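# Place blue-taped flask into a free shaker clamp

## Task

Put the glass flask carrying blue tape into an unoccupied clamp on the shaker so its base sits fully down in the clamp and the clamp's spring ring encircles its conical part. Do not grip it hard, push hard on its rim, or rip the foil covering its opening. At the end every other flask must still be seated. Do not deform clamp legs or pry spring rings off, do not strike any flask hard, and do not let any flask drop more than a few centimetres; any of these fails the task.

## Robot and tools

Robot: two UR7e-type arms, left_arm and right_arm, each with a Robotiq 140 gripper and a wrist camera. Left_arm's fingers are rigid. Right_arm's fingers have a hinge and can fold: a part held near the palm may be pulled in and squeezed harder than asked, or held loosely; a part held in the outer quarter of the pads behaves like a rigid grip. Pressing right_arm's fingertips against a surface folds them easily unless the fingers are fully shut, so contact may go unnoticed.

Frames: the scene frame has its origin on the table top midway between the arms, +z up, +x out over the table, left_arm on the +y side. Base roots: left_arm at (-0.059, +0.376, 0), right_arm at (-0.044, -0.364, 0), both nearly unrotated. Each arm's reported gripper position, orientation and velocities are in that arm's own base frame. Fixed cameras and the table use the scene frame. All commanded offsets are along the current Hand target's own axes. The gripper's +z points along the fingers, and the fingers open and close along its y axis. end_effector_position is the point between the closed pads; fingertips extend about 33 mm beyond it at gaps up to 40 mm, about 9 mm when fully open.

Row layout (used by execute_actions and move): 18 numbers, left arm first then right: dx, dy, dz, rx, ry, rz, gripper position, force_limit, speed. The six pose numbers are an offset, not a pose, measured from that arm's Hand target at the start of the action or move; 1.0 equals 0.6 m for dx/dy/dz and 180 degrees for rx/ry/rz (which form one rotation vector). Every row in an action counts from that same start, not from the previous row; a new call starts from the updated Hand target, so sending the same offset again moves further. All zeros for an arm re-requests its Hand target. Gripper numbers are absolute settings, not offsets: always resend the values you want, since 0 is itself a command.

execute_actions(actions, cameras): actions is a list of actions; each action is a table of up to 15 rows (one per 1/30 s step), values in [-1, 1]; a short table repeats its last row. An empty list returns state plus images. cameras: list of names (cam_high, cam_left_wrist, cam_right_wrist) or ["all"]; unknown names invalidate the call.

move(target, speed, blend, stop_force, zero, blocking, cameras): straight-line motion of each gripper toward the offset in target (one row, or up to 15 rows all counted from the same Hand targets). speed in m/s, 0.002 to 3.6, default 0.25 (turning limited to twice that in rad/s); one value or one per target. blend in metres rounds corners in a list; 0 stops at each. stop_force in newtons, 3 to 120, ends an arm's path when its wrist sensor feels that much push; use it slowly for contact, not while the gripper turns, and leave it out when backing off something. zero (default true) re-zeroes before the move. blocking=false returns early but cannot be combined with stop_force. Paths do not avoid obstacles; avoid routing close past an arm's own base. The result adds a move: line such as done, off_target, moving, held or fault, plus limits=paced (pose clipped) or limits=held (steps withheld).

wait(seconds 0 to 10, cameras): let the scene run. stop(cameras): brake the running move. zoom_image(camera, region [x0, y0, x1, y1] in pixels, at most 504 each way): closer view of the latest image. zero_wrist_force(arm): re-zero that arm's force sensor. read_manual(section): licence texts only. finished_scene(scene): ends the scene irreversibly; call it only once the flask stays seated.

Gripper: position +1 = fully open (140 mm), about -0.8 = pads touching, -1 = close until blocked. force_limit from -1 (about 14 N) to +1 (about 58 N) for slow closes; speed -1 about 30 mm/s up to +1 about 250 mm/s; faster closes grip much harder. Both start at +1. For glass, close slowly with a low force_limit. object_status: 0 moving, 1 blocked while opening, 2 blocked while closing (a grip), 3 reached target or pads met. position_measured is in counts: 3 open, about 75 is 100 mm, 139 is 60 mm, 200 is 20 mm, 230 pads met. To grip harder, raise force_limit and nudge position (-1 to -0.98); to soften, open and reclose slowly.

Results: per-arm end_effector_position (m), quaternion, velocities, Hand target (last commanded pose after clipping; grippers often sit slightly short of it), Tool commands, Joint positions and torques, Wrist force/torque in the gripper's own axes with a peak line, and Wrist depth grids (7x7 cells in mm, '-' for no value). Orientation commands are clipped to 32 degrees from the measured one per step.

Avoid: forces near 150 N or joint overloads (10 s arm stop), stiff pushes past contact, fast motions into things, arms touching each other, closing a gripper on the other arm's fingers, long stretched or loaded poses that heat motors (MOTOR HOT, then a 30 to 60 s stop), dropping or knocking flasks, and anything leaving the table.

Each tool is called after "Emit:" as a command line: name --argument value for each argument, lists and objects as JSON in quotes; but a table of rows of numbers goes row by row, as --pt "numbers of a row", without its own name.

## Session

Emit:
execute_actions --actions '[]'

Scene clock: 0.00 s.
left_arm: end_effector_position=(+0.4935, +0.0709, +0.2051) position_measured=3 object_status=3 end_effector_quat_wxyz=(-0.295, +0.295, +0.908, -0.050) | right_arm: end_effector_position=(+0.7914, -0.1517, +0.3381) position_measured=3 object_status=3 end_effector_quat_wxyz=(-0.306, +0.647, +0.055, +0.696)
Joint positions: left_arm=[-0.133 -1.123 1.194 -1.035 -1.563 0.492] | right_arm=[-0.744 -0.715 1.378 -4.259 -0.362 3.902]
Joint velocities: within noise
Joint torques (N m): no reading
Wrist force (N): no reading
Wrist torque (N m): no reading
Wrist force, peak (N): no reading
Wrist depth (mm): cam_left_wrist=[2053 541 600 405 371 344 1126 / 2021 1770 640 392 360 - 310 / 1944 1722 - 370 347 323 301 / 1915 127 394 365 339 321 287 / 87 104 - 349 329 147 114 / - 392 390 340 318 298 94 / - 353 362 326 - 288 278] | cam_right_wrist=[- - 4504 3552 - - - / - - 4003 3603 3655 2402 2357 / 2547 - 4203 3880 3002 2573 1789 / - 125 4203 1648 2067 138 1704 / - 117 1764 1466 3039 145 97 / - - 3318 2834 2156 1986 102 / - 3039 2473 2102 1828 1659 -]
Hand target: left_arm +0.4935, +0.0709, +0.2051; -0.295, +0.295, +0.908, -0.050 | right_arm +0.7914, -0.1517, +0.3381; -0.306, +0.647, +0.055, +0.696
Tool commands: left_gripper/position=+1.0 left_gripper/force_limit=+1.0 left_gripper/speed=+1.0 right_gripper/position=+1.0 right_gripper/force_limit=+1.0 right_gripper/speed=+1.0

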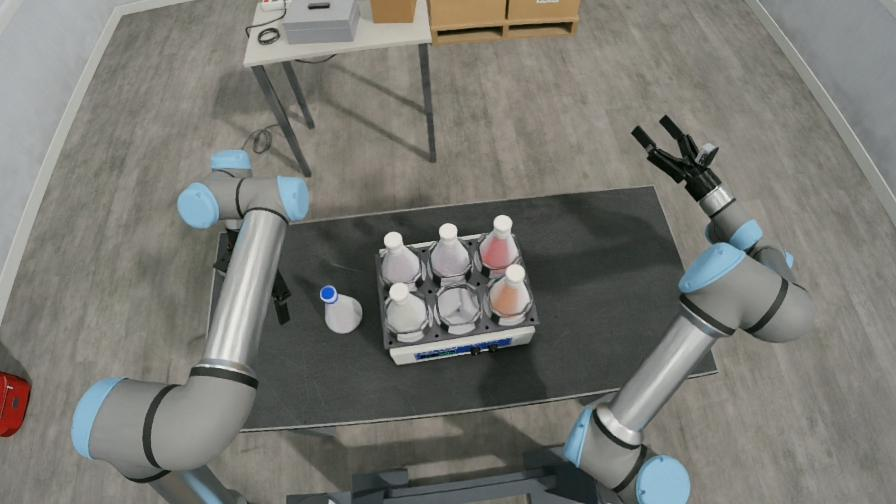

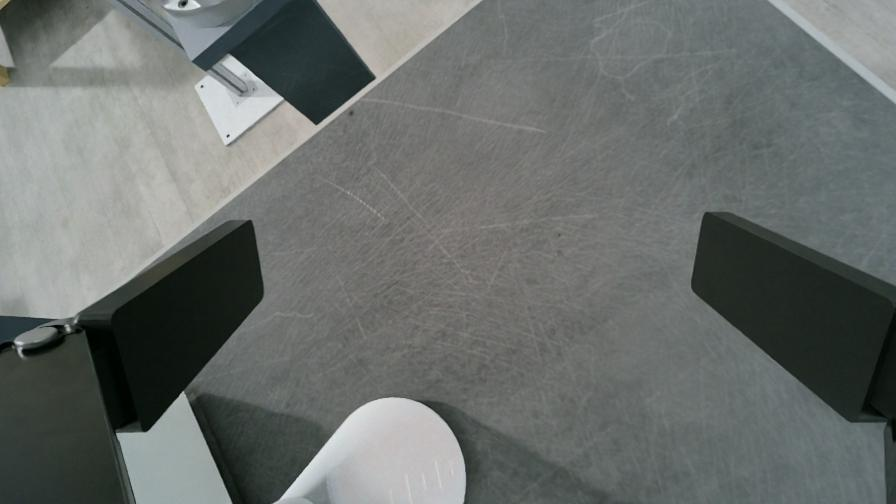

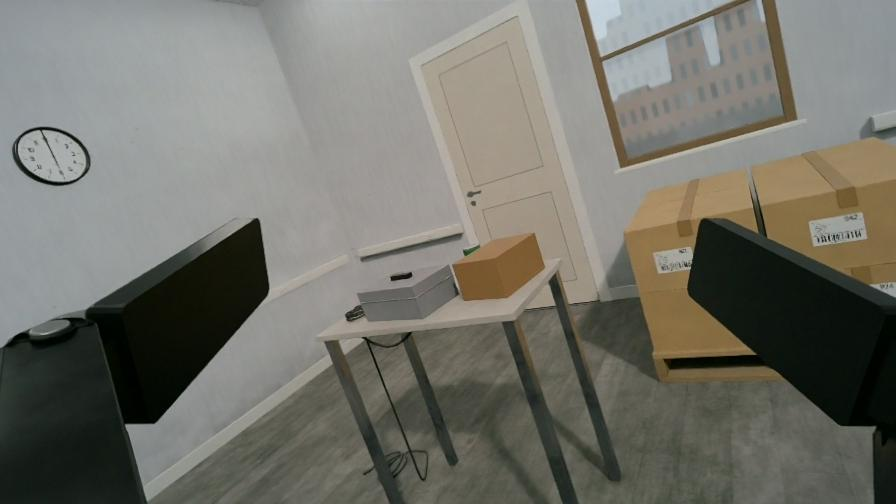

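Emit:
zoom_image --camera "cam_high" --region '[300, 200, 560, 370]'

Emit:
zoom_image --camera "cam_high" --region '[310, 260, 380, 345]'

Emit:
zoom_image --camera "cam_high" --region '[415, 260, 505, 350]'

Scaled by 1.938 from the camera's 896x504 image, which has a finer 1280x720 frame.

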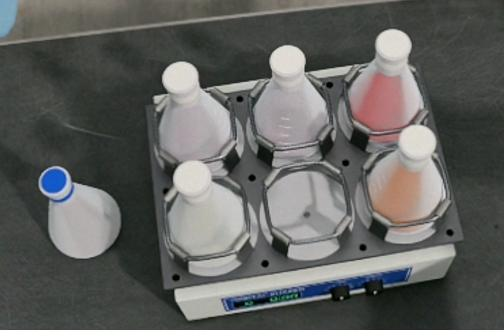

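Scaled by 5.929 from the camera's 896x504 image, which has a finer 1280x720 frame.

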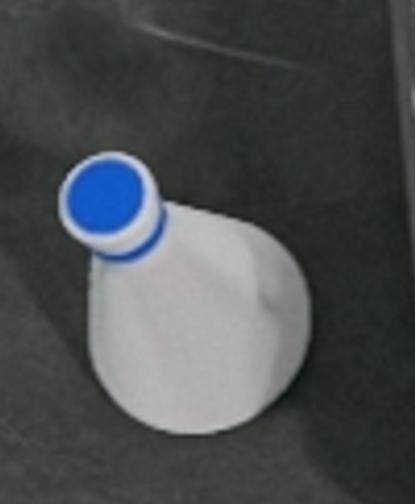

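Scaled by 5.600 from the camera's 896x504 image, which has a finer 1280x720 frame.

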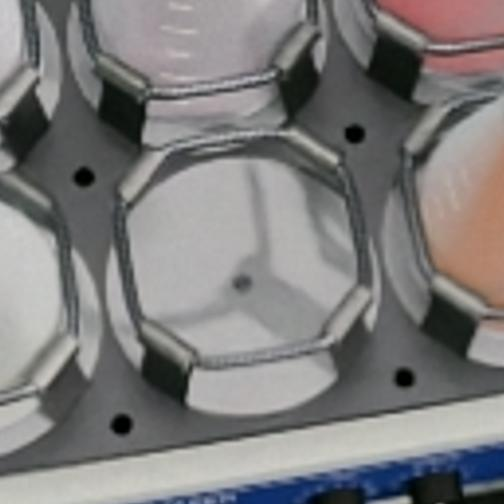

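Emit:
move --target '[0.164,-0.193,-0.2335,-0.103,-0.164,0.0487,1,1,1,0,0,0,0,0,0,1,1,1]' --cameras '["all"]'

Scene clock: 18.47 s.
left_arm: end_effector_position=(+0.4498, +0.0195, +0.4004) position_measured=3 object_status=3 end_effector_quat_wxyz=(+0.000, +0.383, +0.924, +0.000) | right_arm: end_effector_position=(+0.7914, -0.1517, +0.3381) position_measured=3 object_status=3 end_effector_quat_wxyz=(-0.306, +0.647, +0.055, +0.696)
Joint positions: left_arm=[-0.258 -1.668 1.341 -1.244 -1.57 0.528] | right_arm=[-0.744 -0.715 1.378 -4.259 -0.362 3.902]
Joint torques (N m): left_arm=[12.17 -23.86 -31.97 -1.19 -0.92 -0.55] | right_arm=[-1.2 -54.91 -15.65 0.63 -1.06 0.07]
Wrist force (N): left_arm=[-0.3 -0.2 -0.5] | right_arm=[0.1 0.2 -0.1]
Wrist torque (N m): left_arm=[0.00 0.22 -0.03] | right_arm=[0.03 -0.02 0.00]
Wrist force, peak (N): left_arm=[0.7 -1.8 -2.7] | right_arm=[0.0 0.2 -0.6]
Wrist depth (mm): cam_left_wrist=[1344 1387 492 486 471 493 1337 / 1410 1492 516 - - 521 529 / 1483 532 543 - - 543 540 / 1002 121 560 - 570 146 1527 / - 111 490 591 594 585 114 / - 432 456 532 - 1758 94 / - 441 475 457 1915 1901 -] | cam_right_wrist=[- - - 3455 - - 2335 / - - - 3655 2655 3152 - / 2655 - 4068 4275 3603 2655 1828 / - 126 - 1596 1925 135 1704 / - 117 1417 1433 2802 144 97 / - - 3408 2866 2293 2018 101 / - 2834 2627 2084 1751 1648 -]
Hand target: left_arm +0.4498, +0.0196, +0.4005; +0.000, +0.383, +0.924, +0.000 | right_arm +0.7914, -0.1517, +0.3381; -0.306, +0.647, +0.055, +0.696
Off the commanded pose: left_arm 0.000 m, 0 deg | right_arm 0.000 m, 0 deg.
move: done
camera_calibration:
cam_left_wrist: T_world_to_cam=[[0.727125, 0.686486, -0.00509361, -0.326246], [0.649593, -0.68561, 0.328585, -0.403596], [0.222077, -0.242231, -0.944461, 0.429439], [0, 0, 0, 1]] pos_world=[0.404026, 0.0512777, 0.536542]

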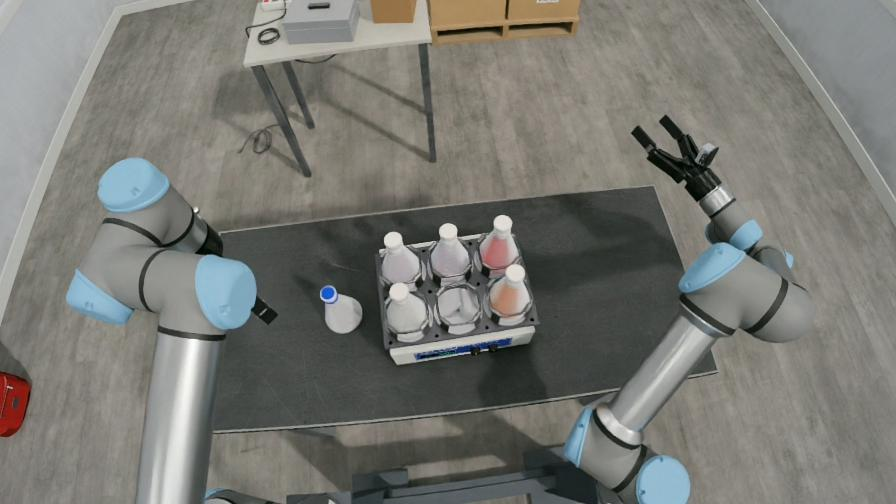

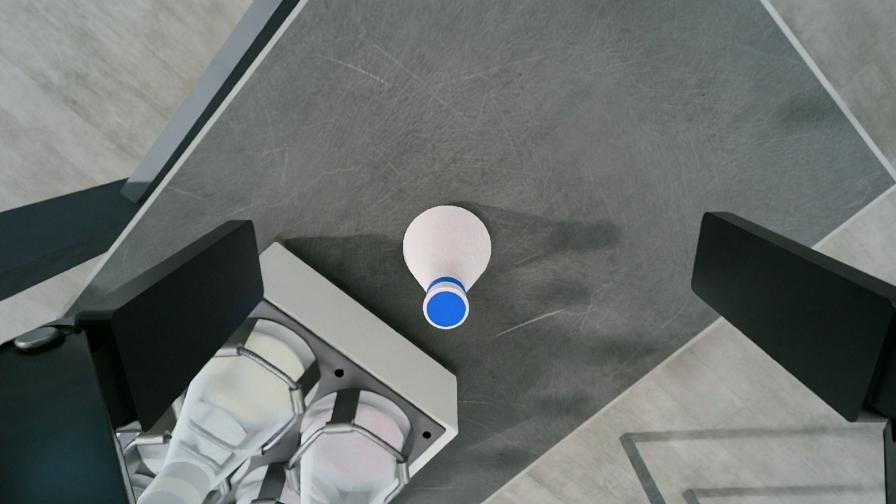

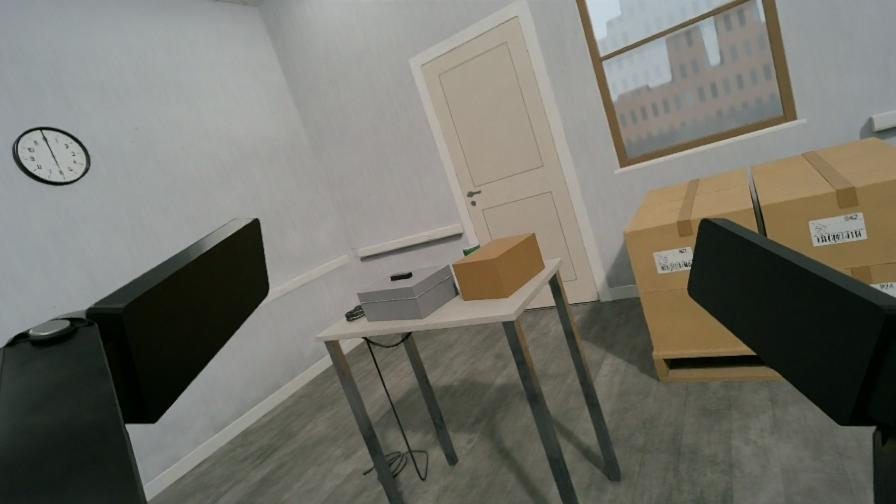

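Emit:
zoom_image --camera "cam_left_wrist" --region '[390, 190, 510, 340]'

Emit:
zoom_image --camera "cam_left_wrist" --region '[100, 230, 480, 504]'

Scaled by 3.360 from the camera's 896x504 image, which has a finer 1280x720 frame.

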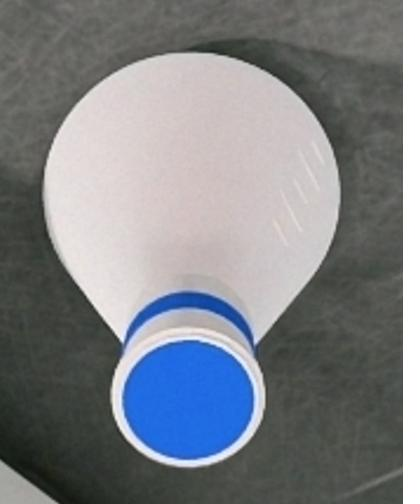

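Scaled by 1.326 from the camera's 896x504 image, which has a finer 1280x720 frame.

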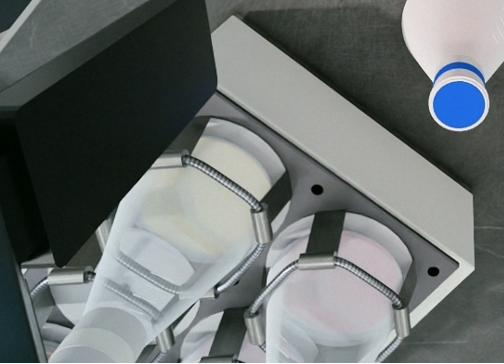

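Emit:
move --target '[-0.327,-0.417,-0.166,0,0,0,1,1,1,0,0,0,0,0,0,1,1,1]' --cameras '["cam_left_wrist","cam_high"]'

Emit:
zoom_image --camera "cam_left_wrist" --region '[270, 100, 670, 400]'

Scene clock: 34.10 s.
left_arm: end_effector_position=(+0.4115, -0.2960, +0.4999) position_measured=3 object_status=3 end_effector_quat_wxyz=(+0.000, +0.383, +0.924, +0.000) | right_arm: end_effector_position=(+0.7914, -0.1517, +0.3381) position_measured=3 object_status=3 end_effector_quat_wxyz=(-0.306, +0.647, +0.055, +0.696)
Joint positions: left_arm=[-0.89 -1.402 0.777 -0.946 -1.57 -0.105] | right_arm=[-0.744 -0.715 1.378 -4.259 -0.362 3.902]
Joint torques (N m): left_arm=[-8.01 -30.34 -28.66 -4.01 -0.15 -0.78] | right_arm=[-0.68 -55.31 -15.45 0.66 -1 0.07]
Wrist force (N): left_arm=[-0.4 -0.1 -0.1] | right_arm=[-0.2 0.2 -0.2]
Wrist torque (N m): left_arm=[0.03 0.25 0.14] | right_arm=[0.03 0.03 0.00]
Wrist force, peak (N): left_arm=[2.5 3.2 0.3] | right_arm=[0.2 0.3 -0.6]
Wrist depth (mm): cam_left_wrist=[1442 1458 1518 - 586 583 586 / 1418 1574 645 503 - - - / 474 1483 - 493 454 631 656 / 478 127 - 516 513 137 1666 / 87 104 - 525 536 - 114 / - - 385 548 1873 1873 94 / - 830 - 802 2005 1989 -] | cam_right_wrist=[- - 4425 4068 3002 - - / - - - 3152 3655 2834 2497 / 2497 - - 3764 3318 2272 1776 / - 126 4275 1596 3318 138 1693 / - 117 1484 1449 3275 2137 97 / - - 3233 2834 2357 1986 101 / - 2933 2379 2137 1814 1627 -]
Hand target: left_arm +0.4115, -0.2961, +0.5000; +0.000, +0.383, +0.924, +0.000 | right_arm +0.7914, -0.1517, +0.3381; -0.306, +0.647, +0.055, +0.696
Off the commanded pose: left_arm 0.000 m, 0 deg | right_arm 0.000 m, 0 deg.
move: done
camera_calibration:
cam_left_wrist: T_world_to_cam=[[0.727001, 0.686618, -0.00500449, -0.0811382], [0.649667, -0.685481, 0.328709, -0.627762], [0.222267, -0.242223, -0.944418, 0.455303], [0, 0, 0, 1]] pos_world=[0.365625, -0.264323, 0.635941]
Images, in order (width x height): cam_high 896x504, cam_left_wrist 896x504.

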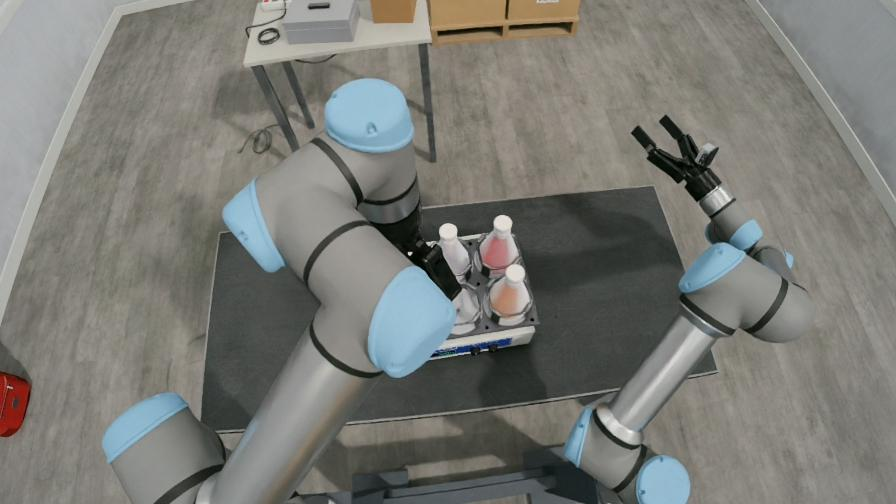

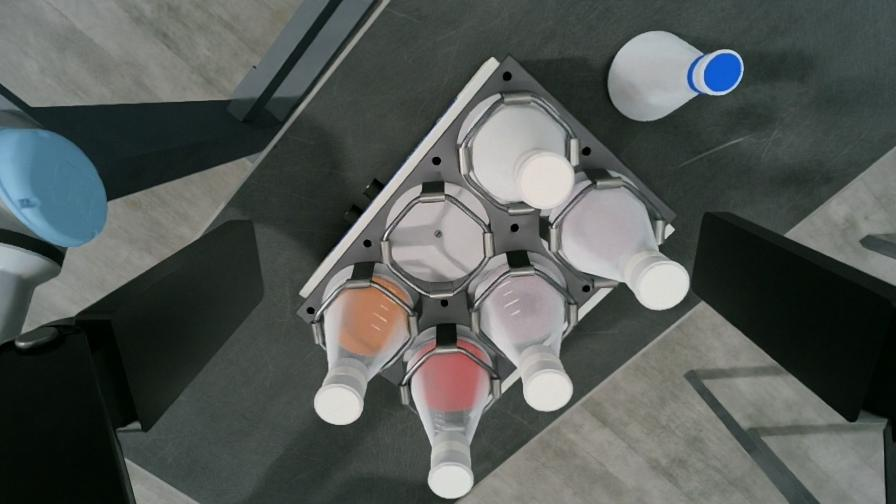

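Scaled by 1.260 from the camera's 896x504 image, which has a finer 1280x720 frame.

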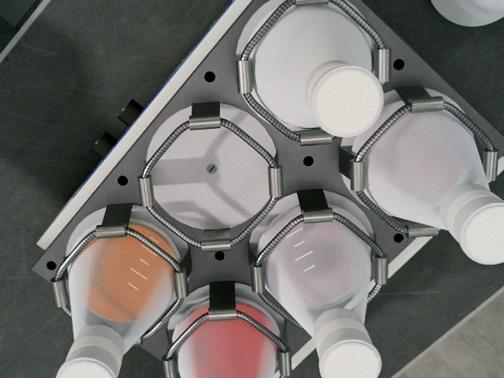

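Emit:
move --pt "0.1185 0.386 0.3 0 0 0 0.15 -1 -0.5 0 0 0 0 0 0 1 1 1" --pt "0.1185 0.386 0.39 0 0 0 0.15 -1 -0.5 0 0 0 0 0 0 1 1 1" --blend '[0.03,0]' --cameras '["cam_left_wrist","cam_high"]'

Emit:
zoom_image --camera "cam_left_wrist" --region '[270, 200, 670, 504]'

Scene clock: 45.70 s.
left_arm: end_effector_position=(+0.5252, -0.0820, +0.2662) position_measured=110 object_status=3 end_effector_quat_wxyz=(+0.000, +0.383, +0.924, +0.000) | right_arm: end_effector_position=(+0.7914, -0.1517, +0.3381) position_measured=3 object_status=3 end_effector_quat_wxyz=(-0.306, +0.647, +0.055, +0.696)
Joint positions: left_arm=[-0.409 -1.518 1.542 -1.596 -1.57 0.377] | right_arm=[-0.744 -0.715 1.378 -4.259 -0.362 3.902]
Joint torques (N m): left_arm=[-10.84 -40.59 -20.17 -4.66 0.96 0.98] | right_arm=[-0.27 -55.29 -16.05 0.62 -0.99 0.05]
Wrist force (N): left_arm=[-0.5 -0.3 0.0] | right_arm=[0.0 0.2 -0.2]
Wrist torque (N m): left_arm=[-0.02 0.27 -0.04] | right_arm=[0.05 0.00 0.00]
Wrist force, peak (N): left_arm=[-1.1 -3.3 -1.8] | right_arm=[0.1 0.4 -0.4]
Wrist depth (mm): cam_left_wrist=[1216 369 365 368 362 364 360 / 390 382 383 378 379 380 381 / 387 310 398 225 404 398 386 / 269 268 129 436 157 412 425 / - 89 110 442 - 104 85 / - - 291 308 - - - / - - 311 493 510 - -] | cam_right_wrist=[- - - 3408 2522 2573 - / - - 4758 3503 3076 2899 2425 / 2866 - - 3152 2899 2473 1801 / 2473 125 5366 1528 3363 135 1716 / - 117 1606 1433 3039 144 97 / - - 3233 2741 2232 2002 101 / - 2899 2522 2156 1828 1670 -]
Hand target: left_arm +0.5252, -0.0820, +0.2662; +0.000, +0.383, +0.924, +0.000 | right_arm +0.7914, -0.1517, +0.3381; -0.306, +0.647, +0.055, +0.696
Off the commanded pose: left_arm 0.000 m, 0 deg | right_arm 0.000 m, 0 deg.
move: done; blend cut to 0.027 m at target 1
camera_calibration:
cam_left_wrist: T_world_to_cam=[[0.726987, 0.686632, -0.00516181, -0.311902], [0.649717, -0.685431, 0.328712, -0.478071], [0.222166, -0.242323, -0.944416, 0.261223], [0, 0, 0, 1]] pos_world=[0.479325, -0.0502223, 0.402241]
Images, in order (width x height): cam_high 896x504, cam_left_wrist 896x504.

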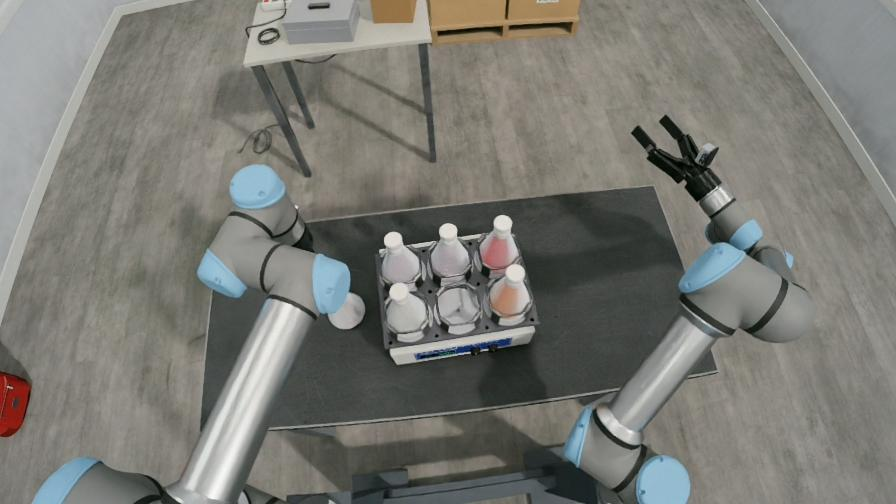

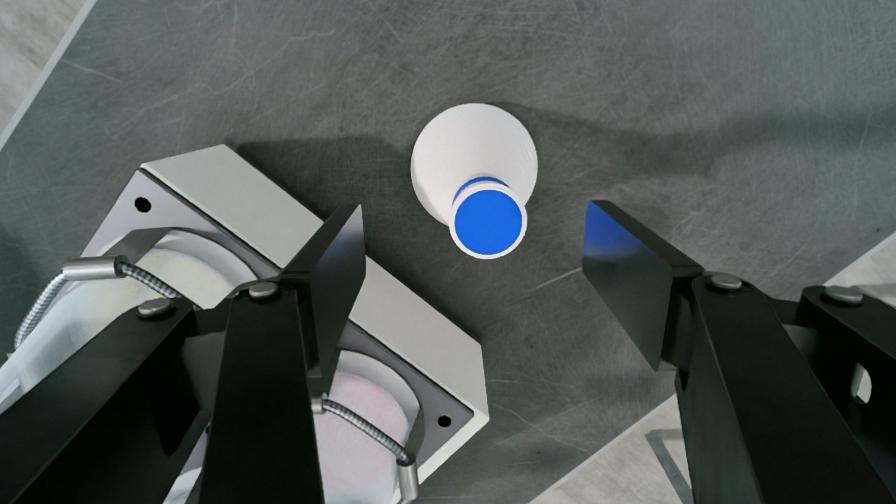

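Scaled by 1.260 from the camera's 896x504 image, which has a finer 1280x720 frame.

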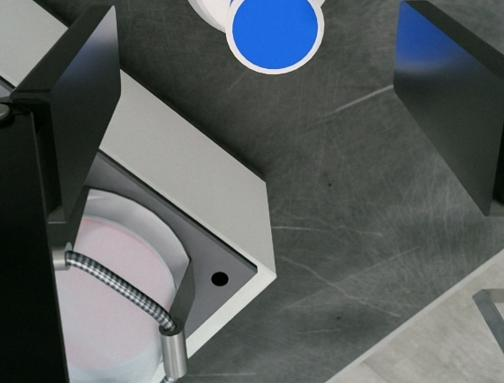

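Emit:
move --target '[-0.0133,0.0133,0.1937,0,0,0,0.15,-1,-0.5,0,0,0,0,0,0,1,1,1]' --speed 0.1 --stop_force 6 --cameras '["cam_left_wrist"]'

Scene clock: 52.07 s.
left_arm: end_effector_position=(+0.5366, -0.0820, +0.1499) position_measured=110 object_status=3 end_effector_quat_wxyz=(+0.000, +0.383, +0.924, +0.000) | right_arm: end_effector_position=(+0.7914, -0.1517, +0.3381) position_measured=3 object_status=3 end_effector_quat_wxyz=(-0.306, +0.647, +0.055, +0.696)
Joint positions: left_arm=[-0.4 -1.444 1.763 -1.89 -1.57 0.386] | right_arm=[-0.744 -0.715 1.378 -4.259 -0.362 3.902]
Joint torques (N m): left_arm=[-5.73 -42.71 -20.67 -4.55 -0.93 -0.61] | right_arm=[-1.18 -55.75 -16.82 0.59 -1.11 0.16]
Wrist force (N): left_arm=[-0.4 -0.2 -0.3] | right_arm=[0.1 0.1 -0.2]
Wrist torque (N m): left_arm=[-0.01 0.24 -0.04] | right_arm=[0.03 -0.01 0.00]
Wrist force, peak (N): left_arm=[-0.2 -0.4 -1.6] | right_arm=[0.0 0.2 -0.6]
Wrist depth (mm): cam_left_wrist=[259 258 257 258 257 255 256 / 270 271 269 266 269 268 266 / 235 282 284 - 280 283 282 / 202 249 139 115 139 290 297 / - 92 110 117 120 104 85 / - - 246 303 334 - - / - - 214 264 357 - -] | cam_right_wrist=[- 3552 3233 3880 3821 - 2357 / - 3709 - 3455 3408 - 2627 / 2802 - - 5366 3192 2522 1814 / - 125 4758 1557 3363 135 1693 / - 117 1670 1425 3039 135 97 / - - 3408 3076 2252 2018 102 / - 2771 2573 2119 1841 1659 -]
Hand target: left_arm +0.5366, -0.0820, +0.1499; +0.000, +0.383, +0.924, +0.000 | right_arm +0.7914, -0.1517, +0.3381; -0.306, +0.647, +0.055, +0.696
Off the commanded pose: left_arm 0.000 m, 0 deg | right_arm 0.000 m, 0 deg.
move: done
camera_calibration:
cam_left_wrist: T_world_to_cam=[[0.727001, 0.686618, -0.00500011, -0.320843], [0.649629, -0.685441, 0.328866, -0.447282], [0.222378, -0.242334, -0.944363, 0.148829], [0, 0, 0, 1]] pos_world=[0.490724, -0.0502222, 0.286041]
Images, in order (width x height): cam_left_wrist 896x504.

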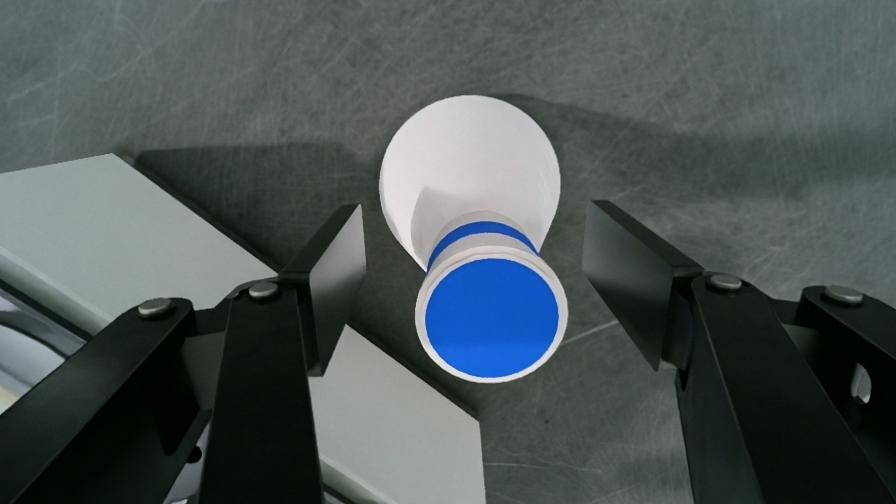

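Emit:
move --target '[0,0,0,0,0,0,-1,-0.6,-1,0,0,0,0,0,0,1,1,1]' --cameras '["cam_left_wrist"]'

Emit:
wait --seconds 1 --cameras '["cam_left_wrist"]'

Scene clock: 57.87 s.
left_arm: end_effector_position=(+0.5366, -0.0820, +0.1500) position_measured=166 object_status=0 end_effector_quat_wxyz=(+0.000, +0.383, +0.924, +0.000) | right_arm: end_effector_position=(+0.7914, -0.1517, +0.3381) position_measured=3 object_status=3 end_effector_quat_wxyz=(-0.306, +0.647, +0.055, +0.696)
Joint positions: left_arm=[-0.4 -1.444 1.763 -1.89 -1.57 0.386] | right_arm=[-0.744 -0.715 1.378 -4.259 -0.362 3.902]
Joint torques (N m): left_arm=[-9.39 -39.03 -19.44 -3.8 -0.82 -0.7] | right_arm=[-0.84 -54.88 -15.89 0.56 -1.1 0.09]
Wrist force (N): left_arm=[0.4 -1.6 -5.4] | right_arm=[0.0 0.2 -0.1]
Wrist torque (N m): left_arm=[-0.04 0.21 -0.03] | right_arm=[0.03 0.00 0.00]
Wrist force, peak (N): left_arm=[0.5 -1.6 -5.6] | right_arm=[0.1 0.1 -0.5]
Wrist depth (mm): cam_left_wrist=[258 257 257 256 255 256 256 / 271 272 270 266 271 267 268 / 237 282 284 270 278 288 281 / 202 250 297 114 132 294 296 / 184 192 89 117 116 82 308 / - 71 - 313 - - 68 / - - - 264 - - -] | cam_right_wrist=[- - 3552 3655 3039 - - / - 3821 4134 3503 3455 - - / 2967 - - 3152 3318 2252 1801 / - 125 4003 1606 3076 135 1704 / - 117 1519 1466 3114 2102 97 / - - 3192 2771 2314 2034 101 / - 2771 2573 2119 1841 1648 -]
Hand target: left_arm +0.5366, -0.0820, +0.1499; +0.000, +0.383, +0.924, +0.000 | right_arm +0.7914, -0.1517, +0.3381; -0.306, +0.647, +0.055, +0.696
Off the commanded pose: left_arm 0.000 m, 0 deg | right_arm 0.000 m, 0 deg.
move: done
camera_calibration:
cam_left_wrist: T_world_to_cam=[[0.727064, 0.686552, -0.00504059, -0.320866], [0.649561, -0.685475, 0.32893, -0.447268], [0.222372, -0.242427, -0.944341, 0.148821], [0, 0, 0, 1]] pos_world=[0.490724, -0.0502216, 0.28604]
Images, in order (width x height): cam_left_wrist 896x504.

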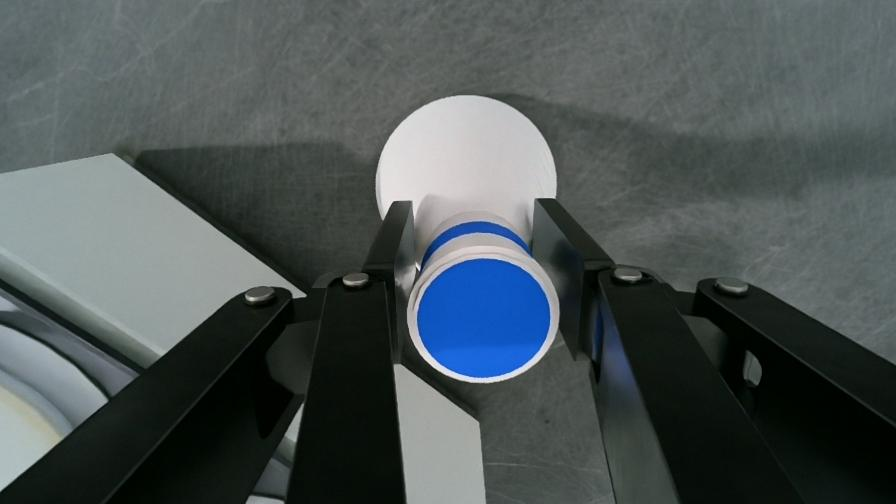

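Scene clock: 58.87 s.
left_arm: end_effector_position=(+0.5366, -0.0820, +0.1500) position_measured=166 object_status=2 end_effector_quat_wxyz=(+0.000, +0.383, +0.924, +0.000) | right_arm: end_effector_position=(+0.7914, -0.1517, +0.3381) position_measured=3 object_status=3 end_effector_quat_wxyz=(-0.306, +0.647, +0.055, +0.696)
Joint positions: left_arm=[-0.4 -1.444 1.763 -1.89 -1.57 0.386] | right_arm=[-0.744 -0.715 1.378 -4.259 -0.362 3.902]
Joint torques (N m): left_arm=[-8.98 -30.53 -19.64 -2.75 -0.9 -0.55] | right_arm=[-0.66 -54.99 -16.4 0.65 -1.1 0.16]
Wrist force (N): left_arm=[0.2 -1.4 -5.4] | right_arm=[0.1 0.2 -0.3]
Wrist torque (N m): left_arm=[-0.02 0.24 -0.03] | right_arm=[0.04 -0.03 0.00]
Wrist force, peak (N): left_arm=[0.3 -1.2 -5.8] | right_arm=[0.1 0.0 -0.5]
Wrist depth (mm): cam_left_wrist=[261 258 258 260 256 254 259 / 272 270 271 264 270 270 269 / 236 278 283 272 277 282 281 / 203 249 296 114 135 297 298 / 184 193 89 117 115 82 307 / - 71 - 296 - - 68 / - - - 266 - - -] | cam_right_wrist=[- - - 3603 3455 - - / 3233 - - 3552 2933 - - / 2655 - - 3764 3275 2119 1801 / - 125 5732 3655 3192 135 1704 / - 117 1789 1441 2933 2102 97 / - 4275 3408 2802 2252 2018 101 / - 2771 2449 2084 1828 1638 -]
Hand target: left_arm +0.5366, -0.0820, +0.1499; +0.000, +0.383, +0.924, +0.000 | right_arm +0.7914, -0.1517, +0.3381; -0.306, +0.647, +0.055, +0.696
Tool commands: left_gripper/position=-1.0 left_gripper/force_limit=-0.6 left_gripper/speed=-1.0 right_gripper/position=+1.0 right_gripper/force_limit=+1.0 right_gripper/speed=+1.0
Off the commanded pose: left_arm 0.000 m, 0 deg | right_arm 0.000 m, 0 deg.
wait: 1.00 s; at rest by 0.17 s
camera_calibration:
cam_left_wrist: T_world_to_cam=[[0.727064, 0.686552, -0.00504059, -0.320866], [0.649561, -0.685475, 0.32893, -0.447268], [0.222372, -0.242427, -0.944341, 0.148821], [0, 0, 0, 1]] pos_world=[0.490724, -0.0502216, 0.28604]
Images, in order (width x height): cam_left_wrist 896x504.

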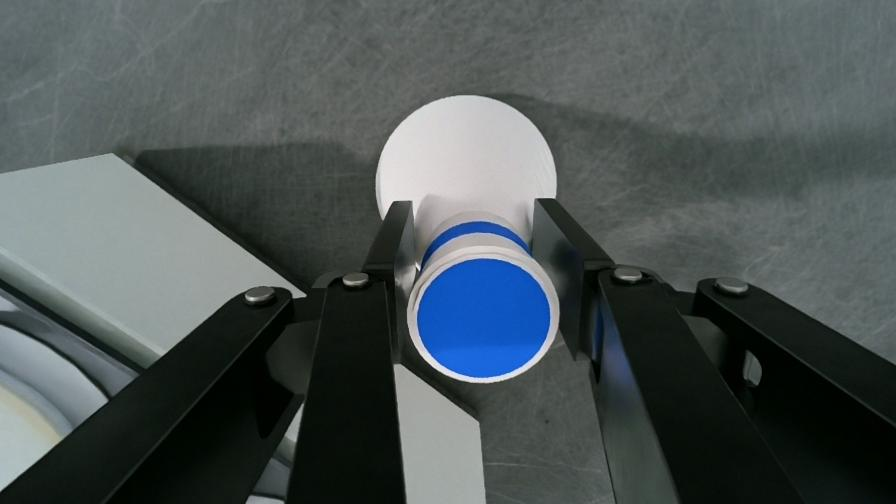

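Emit:
move --pt "0 0 -0.08 0 0 0 -1 -0.6 -1 0 0 0 0 0 0 1 1 1" --cameras '["cam_left_wrist"]' --speed 0.1

Scene clock: 64.53 s.
left_arm: end_effector_position=(+0.5365, -0.0820, +0.1980) position_measured=166 object_status=2 end_effector_quat_wxyz=(+0.000, +0.383, +0.924, +0.000) | right_arm: end_effector_position=(+0.7914, -0.1517, +0.3381) position_measured=3 object_status=3 end_effector_quat_wxyz=(-0.306, +0.647, +0.055, +0.696)
Joint positions: left_arm=[-0.4 -1.473 1.669 -1.768 -1.57 0.386] | right_arm=[-0.744 -0.715 1.378 -4.259 -0.362 3.902]
Joint torques (N m): left_arm=[-10.45 -18.27 -28.32 -3.53 0.09 -0.64] | right_arm=[-0.45 -54.5 -16.87 0.56 -1.06 0.12]
Wrist force (N): left_arm=[-0.4 0.0 1.8] | right_arm=[0.2 0.1 -0.3]
Wrist torque (N m): left_arm=[0.03 0.25 -0.04] | right_arm=[0.01 -0.04 0.00]
Wrist force, peak (N): left_arm=[0.2 -1.5 -5.8] | right_arm=[0.2 0.1 -0.6]
Wrist depth (mm): cam_left_wrist=[303 302 303 302 303 298 299 / 318 317 316 313 315 320 314 / 236 307 327 - 331 327 332 / 200 252 312 115 132 350 351 / 197 204 89 117 116 82 359 / - 71 - 310 - - 68 / - 67 - 276 - - -] | cam_right_wrist=[3076 - 3233 3552 3039 2473 - / 3233 3880 - 3941 3114 - - / 2834 3503 3192 3233 3318 2272 1801 / - 126 4348 1510 3363 135 1693 / - 117 1627 1433 3039 144 97 / - - 3318 2771 2357 1986 102 / - 2741 2449 2119 1764 1627 -]
Hand target: left_arm +0.5365, -0.0820, +0.1979; +0.000, +0.383, +0.924, +0.000 | right_arm +0.7914, -0.1517, +0.3381; -0.306, +0.647, +0.055, +0.696
Off the commanded pose: left_arm 0.000 m, 0 deg | right_arm 0.000 m, 0 deg.
move: done
camera_calibration:
cam_left_wrist: T_world_to_cam=[[0.727047, 0.686569, -0.00497225, -0.320565], [0.649546, -0.685459, 0.328991, -0.463004], [0.222467, -0.242422, -0.94432, 0.194118], [0, 0, 0, 1]] pos_world=[0.490624, -0.0502217, 0.33404]
Images, in order (width x height): cam_left_wrist 896x504.

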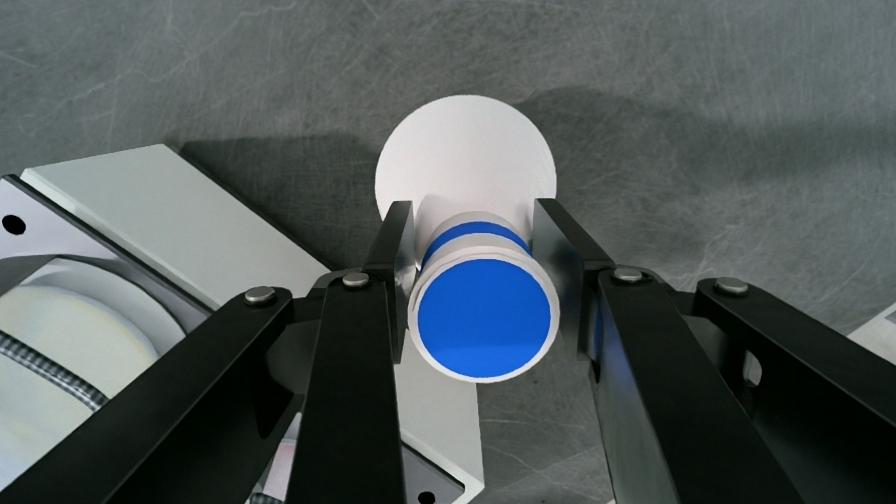

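Emit:
move --pt "0 0 -0.553 0 0 0 -1 -0.6 -1 0 0 0 0 0 0 1 1 1" --pt "-0.2622 -0.4461 -0.553 0 0 0 -1 -0.6 -1 0 0 0 0 0 0 1 1 1" --pt "-0.2622 -0.4461 -0.32 0 0 0 -1 -0.6 -1 0 0 0 0 0 0 1 1 1" --cameras '["cam_left_wrist","cam_high"]' --blend '[0.06,0.04,0]' --speed 0.2

Emit:
zoom_image --camera "cam_left_wrist" --region '[320, 40, 640, 240]'

Emit:
zoom_image --camera "cam_high" --region '[360, 200, 560, 370]'

Scene clock: 72.27 s.
left_arm: end_effector_position=(+0.4582, -0.3825, +0.3899) position_measured=166 object_status=2 end_effector_quat_wxyz=(+0.000, +0.383, +0.924, +0.000) | right_arm: end_effector_position=(+0.7914, -0.1517, +0.3381) position_measured=3 object_status=3 end_effector_quat_wxyz=(-0.306, +0.647, +0.055, +0.696)
Joint positions: left_arm=[-0.921 -1.306 0.972 -1.237 -1.57 -0.135] | right_arm=[-0.744 -0.715 1.378 -4.259 -0.362 3.902]
Joint torques (N m): left_arm=[-10 -26.23 -19.4 -4.56 0.59 -0.98] | right_arm=[-0.38 -54.57 -17.21 0.64 -1.1 0.24]
Wrist force (N): left_arm=[-0.4 -0.4 2.4] | right_arm=[0.0 0.4 -0.5]
Wrist torque (N m): left_arm=[-0.05 0.23 0.15] | right_arm=[0.08 0.01 0.00]
Wrist force, peak (N): left_arm=[-0.6 -0.3 5.8] | right_arm=[0.1 0.3 -0.6]
Wrist depth (mm): cam_left_wrist=[1323 1330 478 354 - 352 483 / 635 773 502 359 362 359 499 / 1492 2103 384 272 369 372 209 / 1537 543 - 114 132 550 1574 / 600 - 89 117 116 82 1614 / - 71 - 420 - - 68 / - 67 - 283 - - -] | cam_right_wrist=[- - - 2573 - - 2156 / 2933 - - 3318 - - - / 3152 - 4425 3709 3233 2293 1814 / - 125 4348 1557 2252 135 1693 / - 117 1739 1417 3076 144 97 / - - 3455 2802 2252 2050 102 / - 2899 2547 2119 1801 1638 -]
Hand target: left_arm +0.4583, -0.3826, +0.3898; +0.000, +0.383, +0.924, +0.000 | right_arm +0.7914, -0.1517, +0.3381; -0.306, +0.647, +0.055, +0.696
Off the commanded pose: left_arm 0.000 m, 0 deg | right_arm 0.000 m, 0 deg.
elbow stopped short (left arm): the move would have taken joint 3 (elbow) straighter than the controller allows.
move: done
camera_calibration:
cam_left_wrist: T_world_to_cam=[[0.727064, 0.686552, -0.00504498, -0.0563442], [0.649599, -0.685514, 0.328773, -0.681186], [0.222261, -0.242316, -0.944396, 0.320067], [0, 0, 0, 1]] pos_world=[0.412325, -0.350722, 0.525941]
Images, in order (width x height): cam_high 896x504, cam_left_wrist 896x504.

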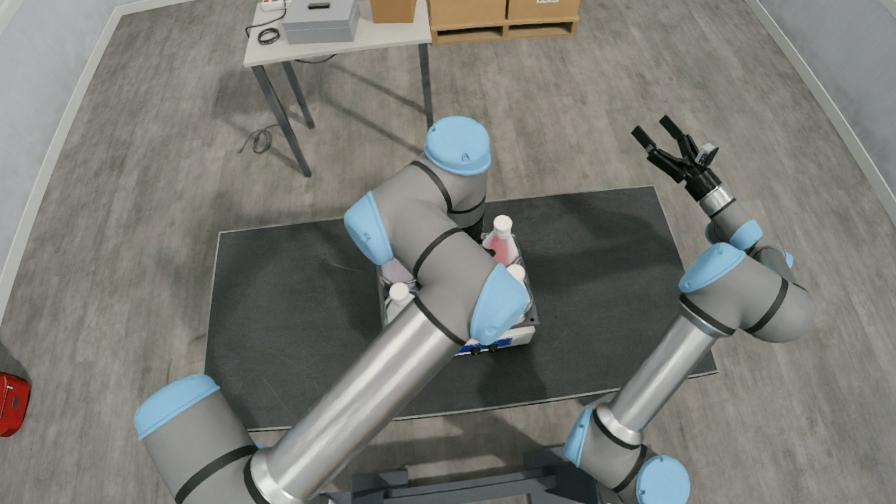

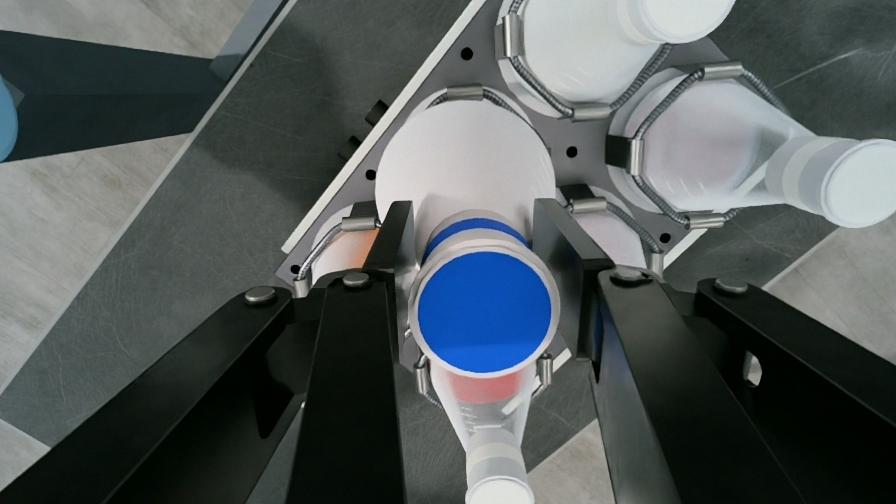

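Scaled by 1.575 from the camera's 896x504 image, which has a finer 1280x720 frame.

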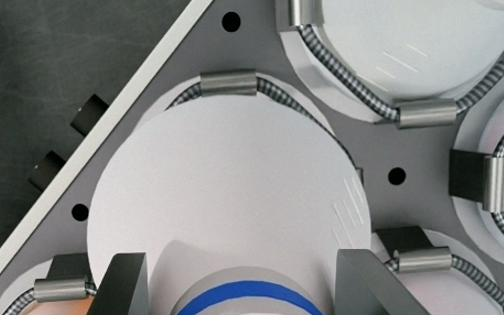

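Scaled by 2.520 from the camera's 896x504 image, which has a finer 1280x720 frame.

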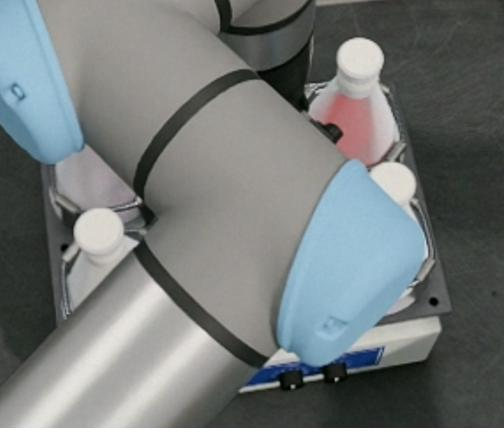

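Emit:
move --target '[0.0043,0.0015,0.04,0,0,0,-1,-0.6,-1,0,0,0,0,0,0,1,1,1]' --cameras '["cam_left_wrist"]' --speed 0.05 --stop_force 4

Emit:
zoom_image --camera "cam_left_wrist" --region '[320, 40, 640, 240]'

Scene clock: 84.43 s.
left_arm: end_effector_position=(+0.4571, -0.3801, +0.3658) position_measured=166 object_status=2 end_effector_quat_wxyz=(+0.000, +0.383, +0.924, +0.000) | right_arm: end_effector_position=(+0.7914, -0.1517, +0.3381) position_measured=3 object_status=3 end_effector_quat_wxyz=(-0.306, +0.647, +0.055, +0.696)
Joint positions: left_arm=[-0.92 -1.332 1.07 -1.309 -1.57 -0.134] | right_arm=[-0.744 -0.715 1.378 -4.259 -0.362 3.902]
Joint torques (N m): left_arm=[5.2 -24.46 -21.55 -2.16 1.1 -0.78] | right_arm=[-0.52 -53.94 -17.2 0.6 -1.15 0.19]
Wrist force (N): left_arm=[-0.3 -0.8 2.4] | right_arm=[0.0 0.2 -0.1]
Wrist torque (N m): left_arm=[-0.13 0.22 0.15] | right_arm=[0.03 0.00 0.00]
Wrist force, peak (N): left_arm=[-0.3 -0.5 3.2] | right_arm=[0.1 0.2 -0.6]
Wrist depth (mm): cam_left_wrist=[1303 1309 459 336 310 282 456 / 635 483 481 293 339 334 473 / 1458 - 422 - 355 347 203 / 1527 514 382 114 132 367 1574 / 573 92 89 117 116 82 1546 / - 71 - 389 - - 68 / - 67 - 376 - - -] | cam_right_wrist=[- - 3880 3039 2834 - - / - - 3076 3552 2771 - - / 3076 - 4425 4003 3002 2212 1841 / - 125 3603 1566 3880 135 1693 / - 117 1627 1449 3076 2156 97 / - - 3192 2683 2232 2067 102 / - 3002 2683 2156 1751 1617 -]
Hand target: left_arm +0.4571, -0.3801, +0.3658; +0.000, +0.383, +0.924, +0.000 | right_arm +0.7914, -0.1517, +0.3381; -0.306, +0.647, +0.055, +0.696
Off the commanded pose: left_arm 0.000 m, 0 deg | right_arm 0.000 m, 0 deg.
move: done
camera_calibration:
cam_left_wrist: T_world_to_cam=[[0.727017, 0.686601, -0.00506923, -0.0572651], [0.649651, -0.685465, 0.328773, -0.670907], [0.222261, -0.242317, -0.944395, 0.298133], [0, 0, 0, 1]] pos_world=[0.411225, -0.348322, 0.501841]
Images, in order (width x height): cam_left_wrist 896x504.

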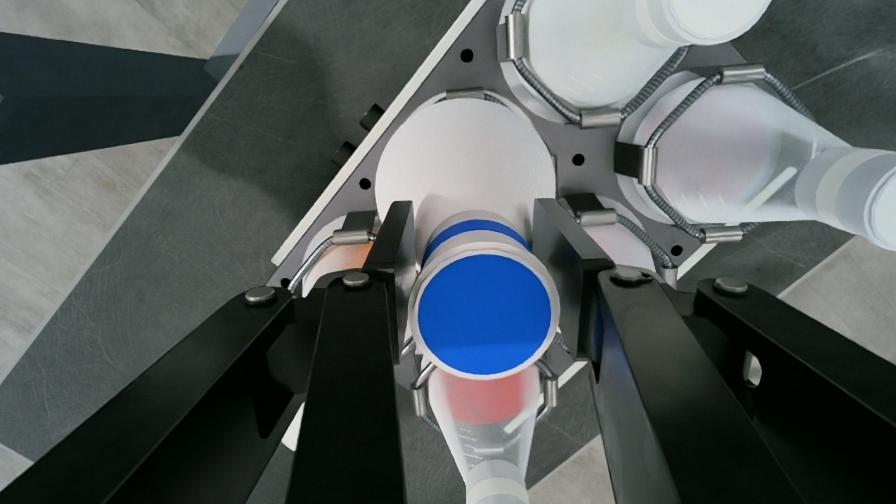

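Scaled by 1.575 from the camera's 896x504 image, which has a finer 1280x720 frame.

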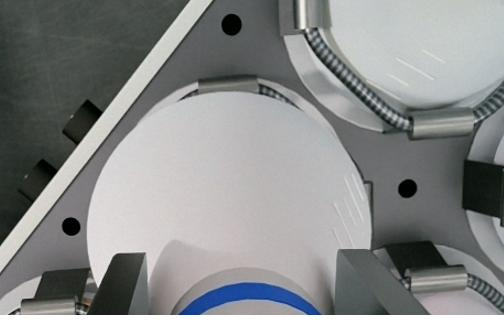

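Emit:
move --pt "-0.0033 0.0012 0 0 0 0 -1 -0.6 -1 0 0 0 0 0 0 1 1 1" --pt "-0.0033 0.0012 0.12 0 0 0 -1 -0.6 -1 0 0 0 0 0 0 1 1 1" --cameras '["cam_left_wrist"]' --speed 0.03 --stop_force 6

Emit:
zoom_image --camera "cam_left_wrist" --region '[320, 40, 640, 240]'

Scene clock: 99.10 s.
left_arm: end_effector_position=(+0.4590, -0.3810, +0.3376) position_measured=166 object_status=2 end_effector_quat_wxyz=(+0.000, +0.383, +0.924, +0.000) | right_arm: end_effector_position=(+0.7914, -0.1517, +0.3381) position_measured=3 object_status=3 end_effector_quat_wxyz=(-0.306, +0.647, +0.055, +0.696)
Joint positions: left_arm=[-0.919 -1.342 1.157 -1.385 -1.57 -0.133] | right_arm=[-0.744 -0.715 1.378 -4.259 -0.362 3.902]
Joint torques (N m): left_arm=[3.3 -25.13 -20.69 -4.94 -0.72 -0.14] | right_arm=[-0.54 -54.11 -17.3 0.59 -1.04 0.3]
Wrist force (N): left_arm=[-0.3 -0.6 2.5] | right_arm=[-0.1 0.1 -0.1]
Wrist torque (N m): left_arm=[-0.09 0.22 0.16] | right_arm=[0.02 0.01 0.00]
Wrist force, peak (N): left_arm=[0.2 0.5 -7.6] | right_arm=[0.1 0.3 -0.4]
Wrist depth (mm): cam_left_wrist=[1246 1264 431 305 290 260 434 / - 441 452 310 317 308 321 / 1458 468 330 - 322 321 198 / 1442 495 344 114 132 341 506 / - - 89 116 117 82 1594 / - 71 - 332 - - 68 / - 67 - 376 - - -] | cam_right_wrist=[2967 - 2866 3408 - 2522 2683 / 2741 2866 4504 3152 4203 3363 2357 / 2802 3318 4504 3455 3408 2497 1739 / - 125 2933 1557 2193 135 1716 / - 117 4068 1458 2933 2119 97 / - - 3455 2899 2293 2102 101 / - 2899 2547 2084 1814 1627 -]
Hand target: left_arm +0.4590, -0.3810, +0.3376; +0.000, +0.383, +0.924, +0.000 (not the last commanded pose) | right_arm +0.7914, -0.1517, +0.3381; -0.306, +0.647, +0.055, +0.696
Off the commanded pose: left_arm 0.044 m, 0 deg | right_arm 0.000 m, 0 deg.
move: contact (left_arm); path passed 1 of 2 targets
camera_calibration:
cam_left_wrist: T_world_to_cam=[[0.727017, 0.686601, -0.00506913, -0.0582439], [0.649651, -0.685465, 0.328773, -0.663585], [0.222261, -0.242317, -0.944395, 0.270933], [0, 0, 0, 1]] pos_world=[0.413225, -0.349222, 0.473741]
Images, in order (width x height): cam_left_wrist 896x504.

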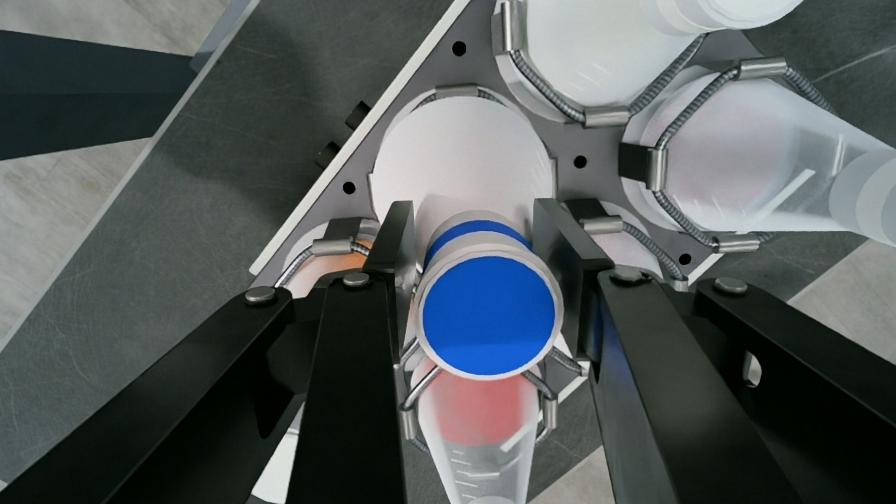

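Scaled by 1.575 from the camera's 896x504 image, which has a finer 1280x720 frame.

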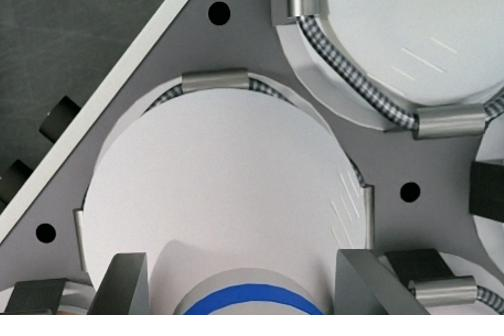

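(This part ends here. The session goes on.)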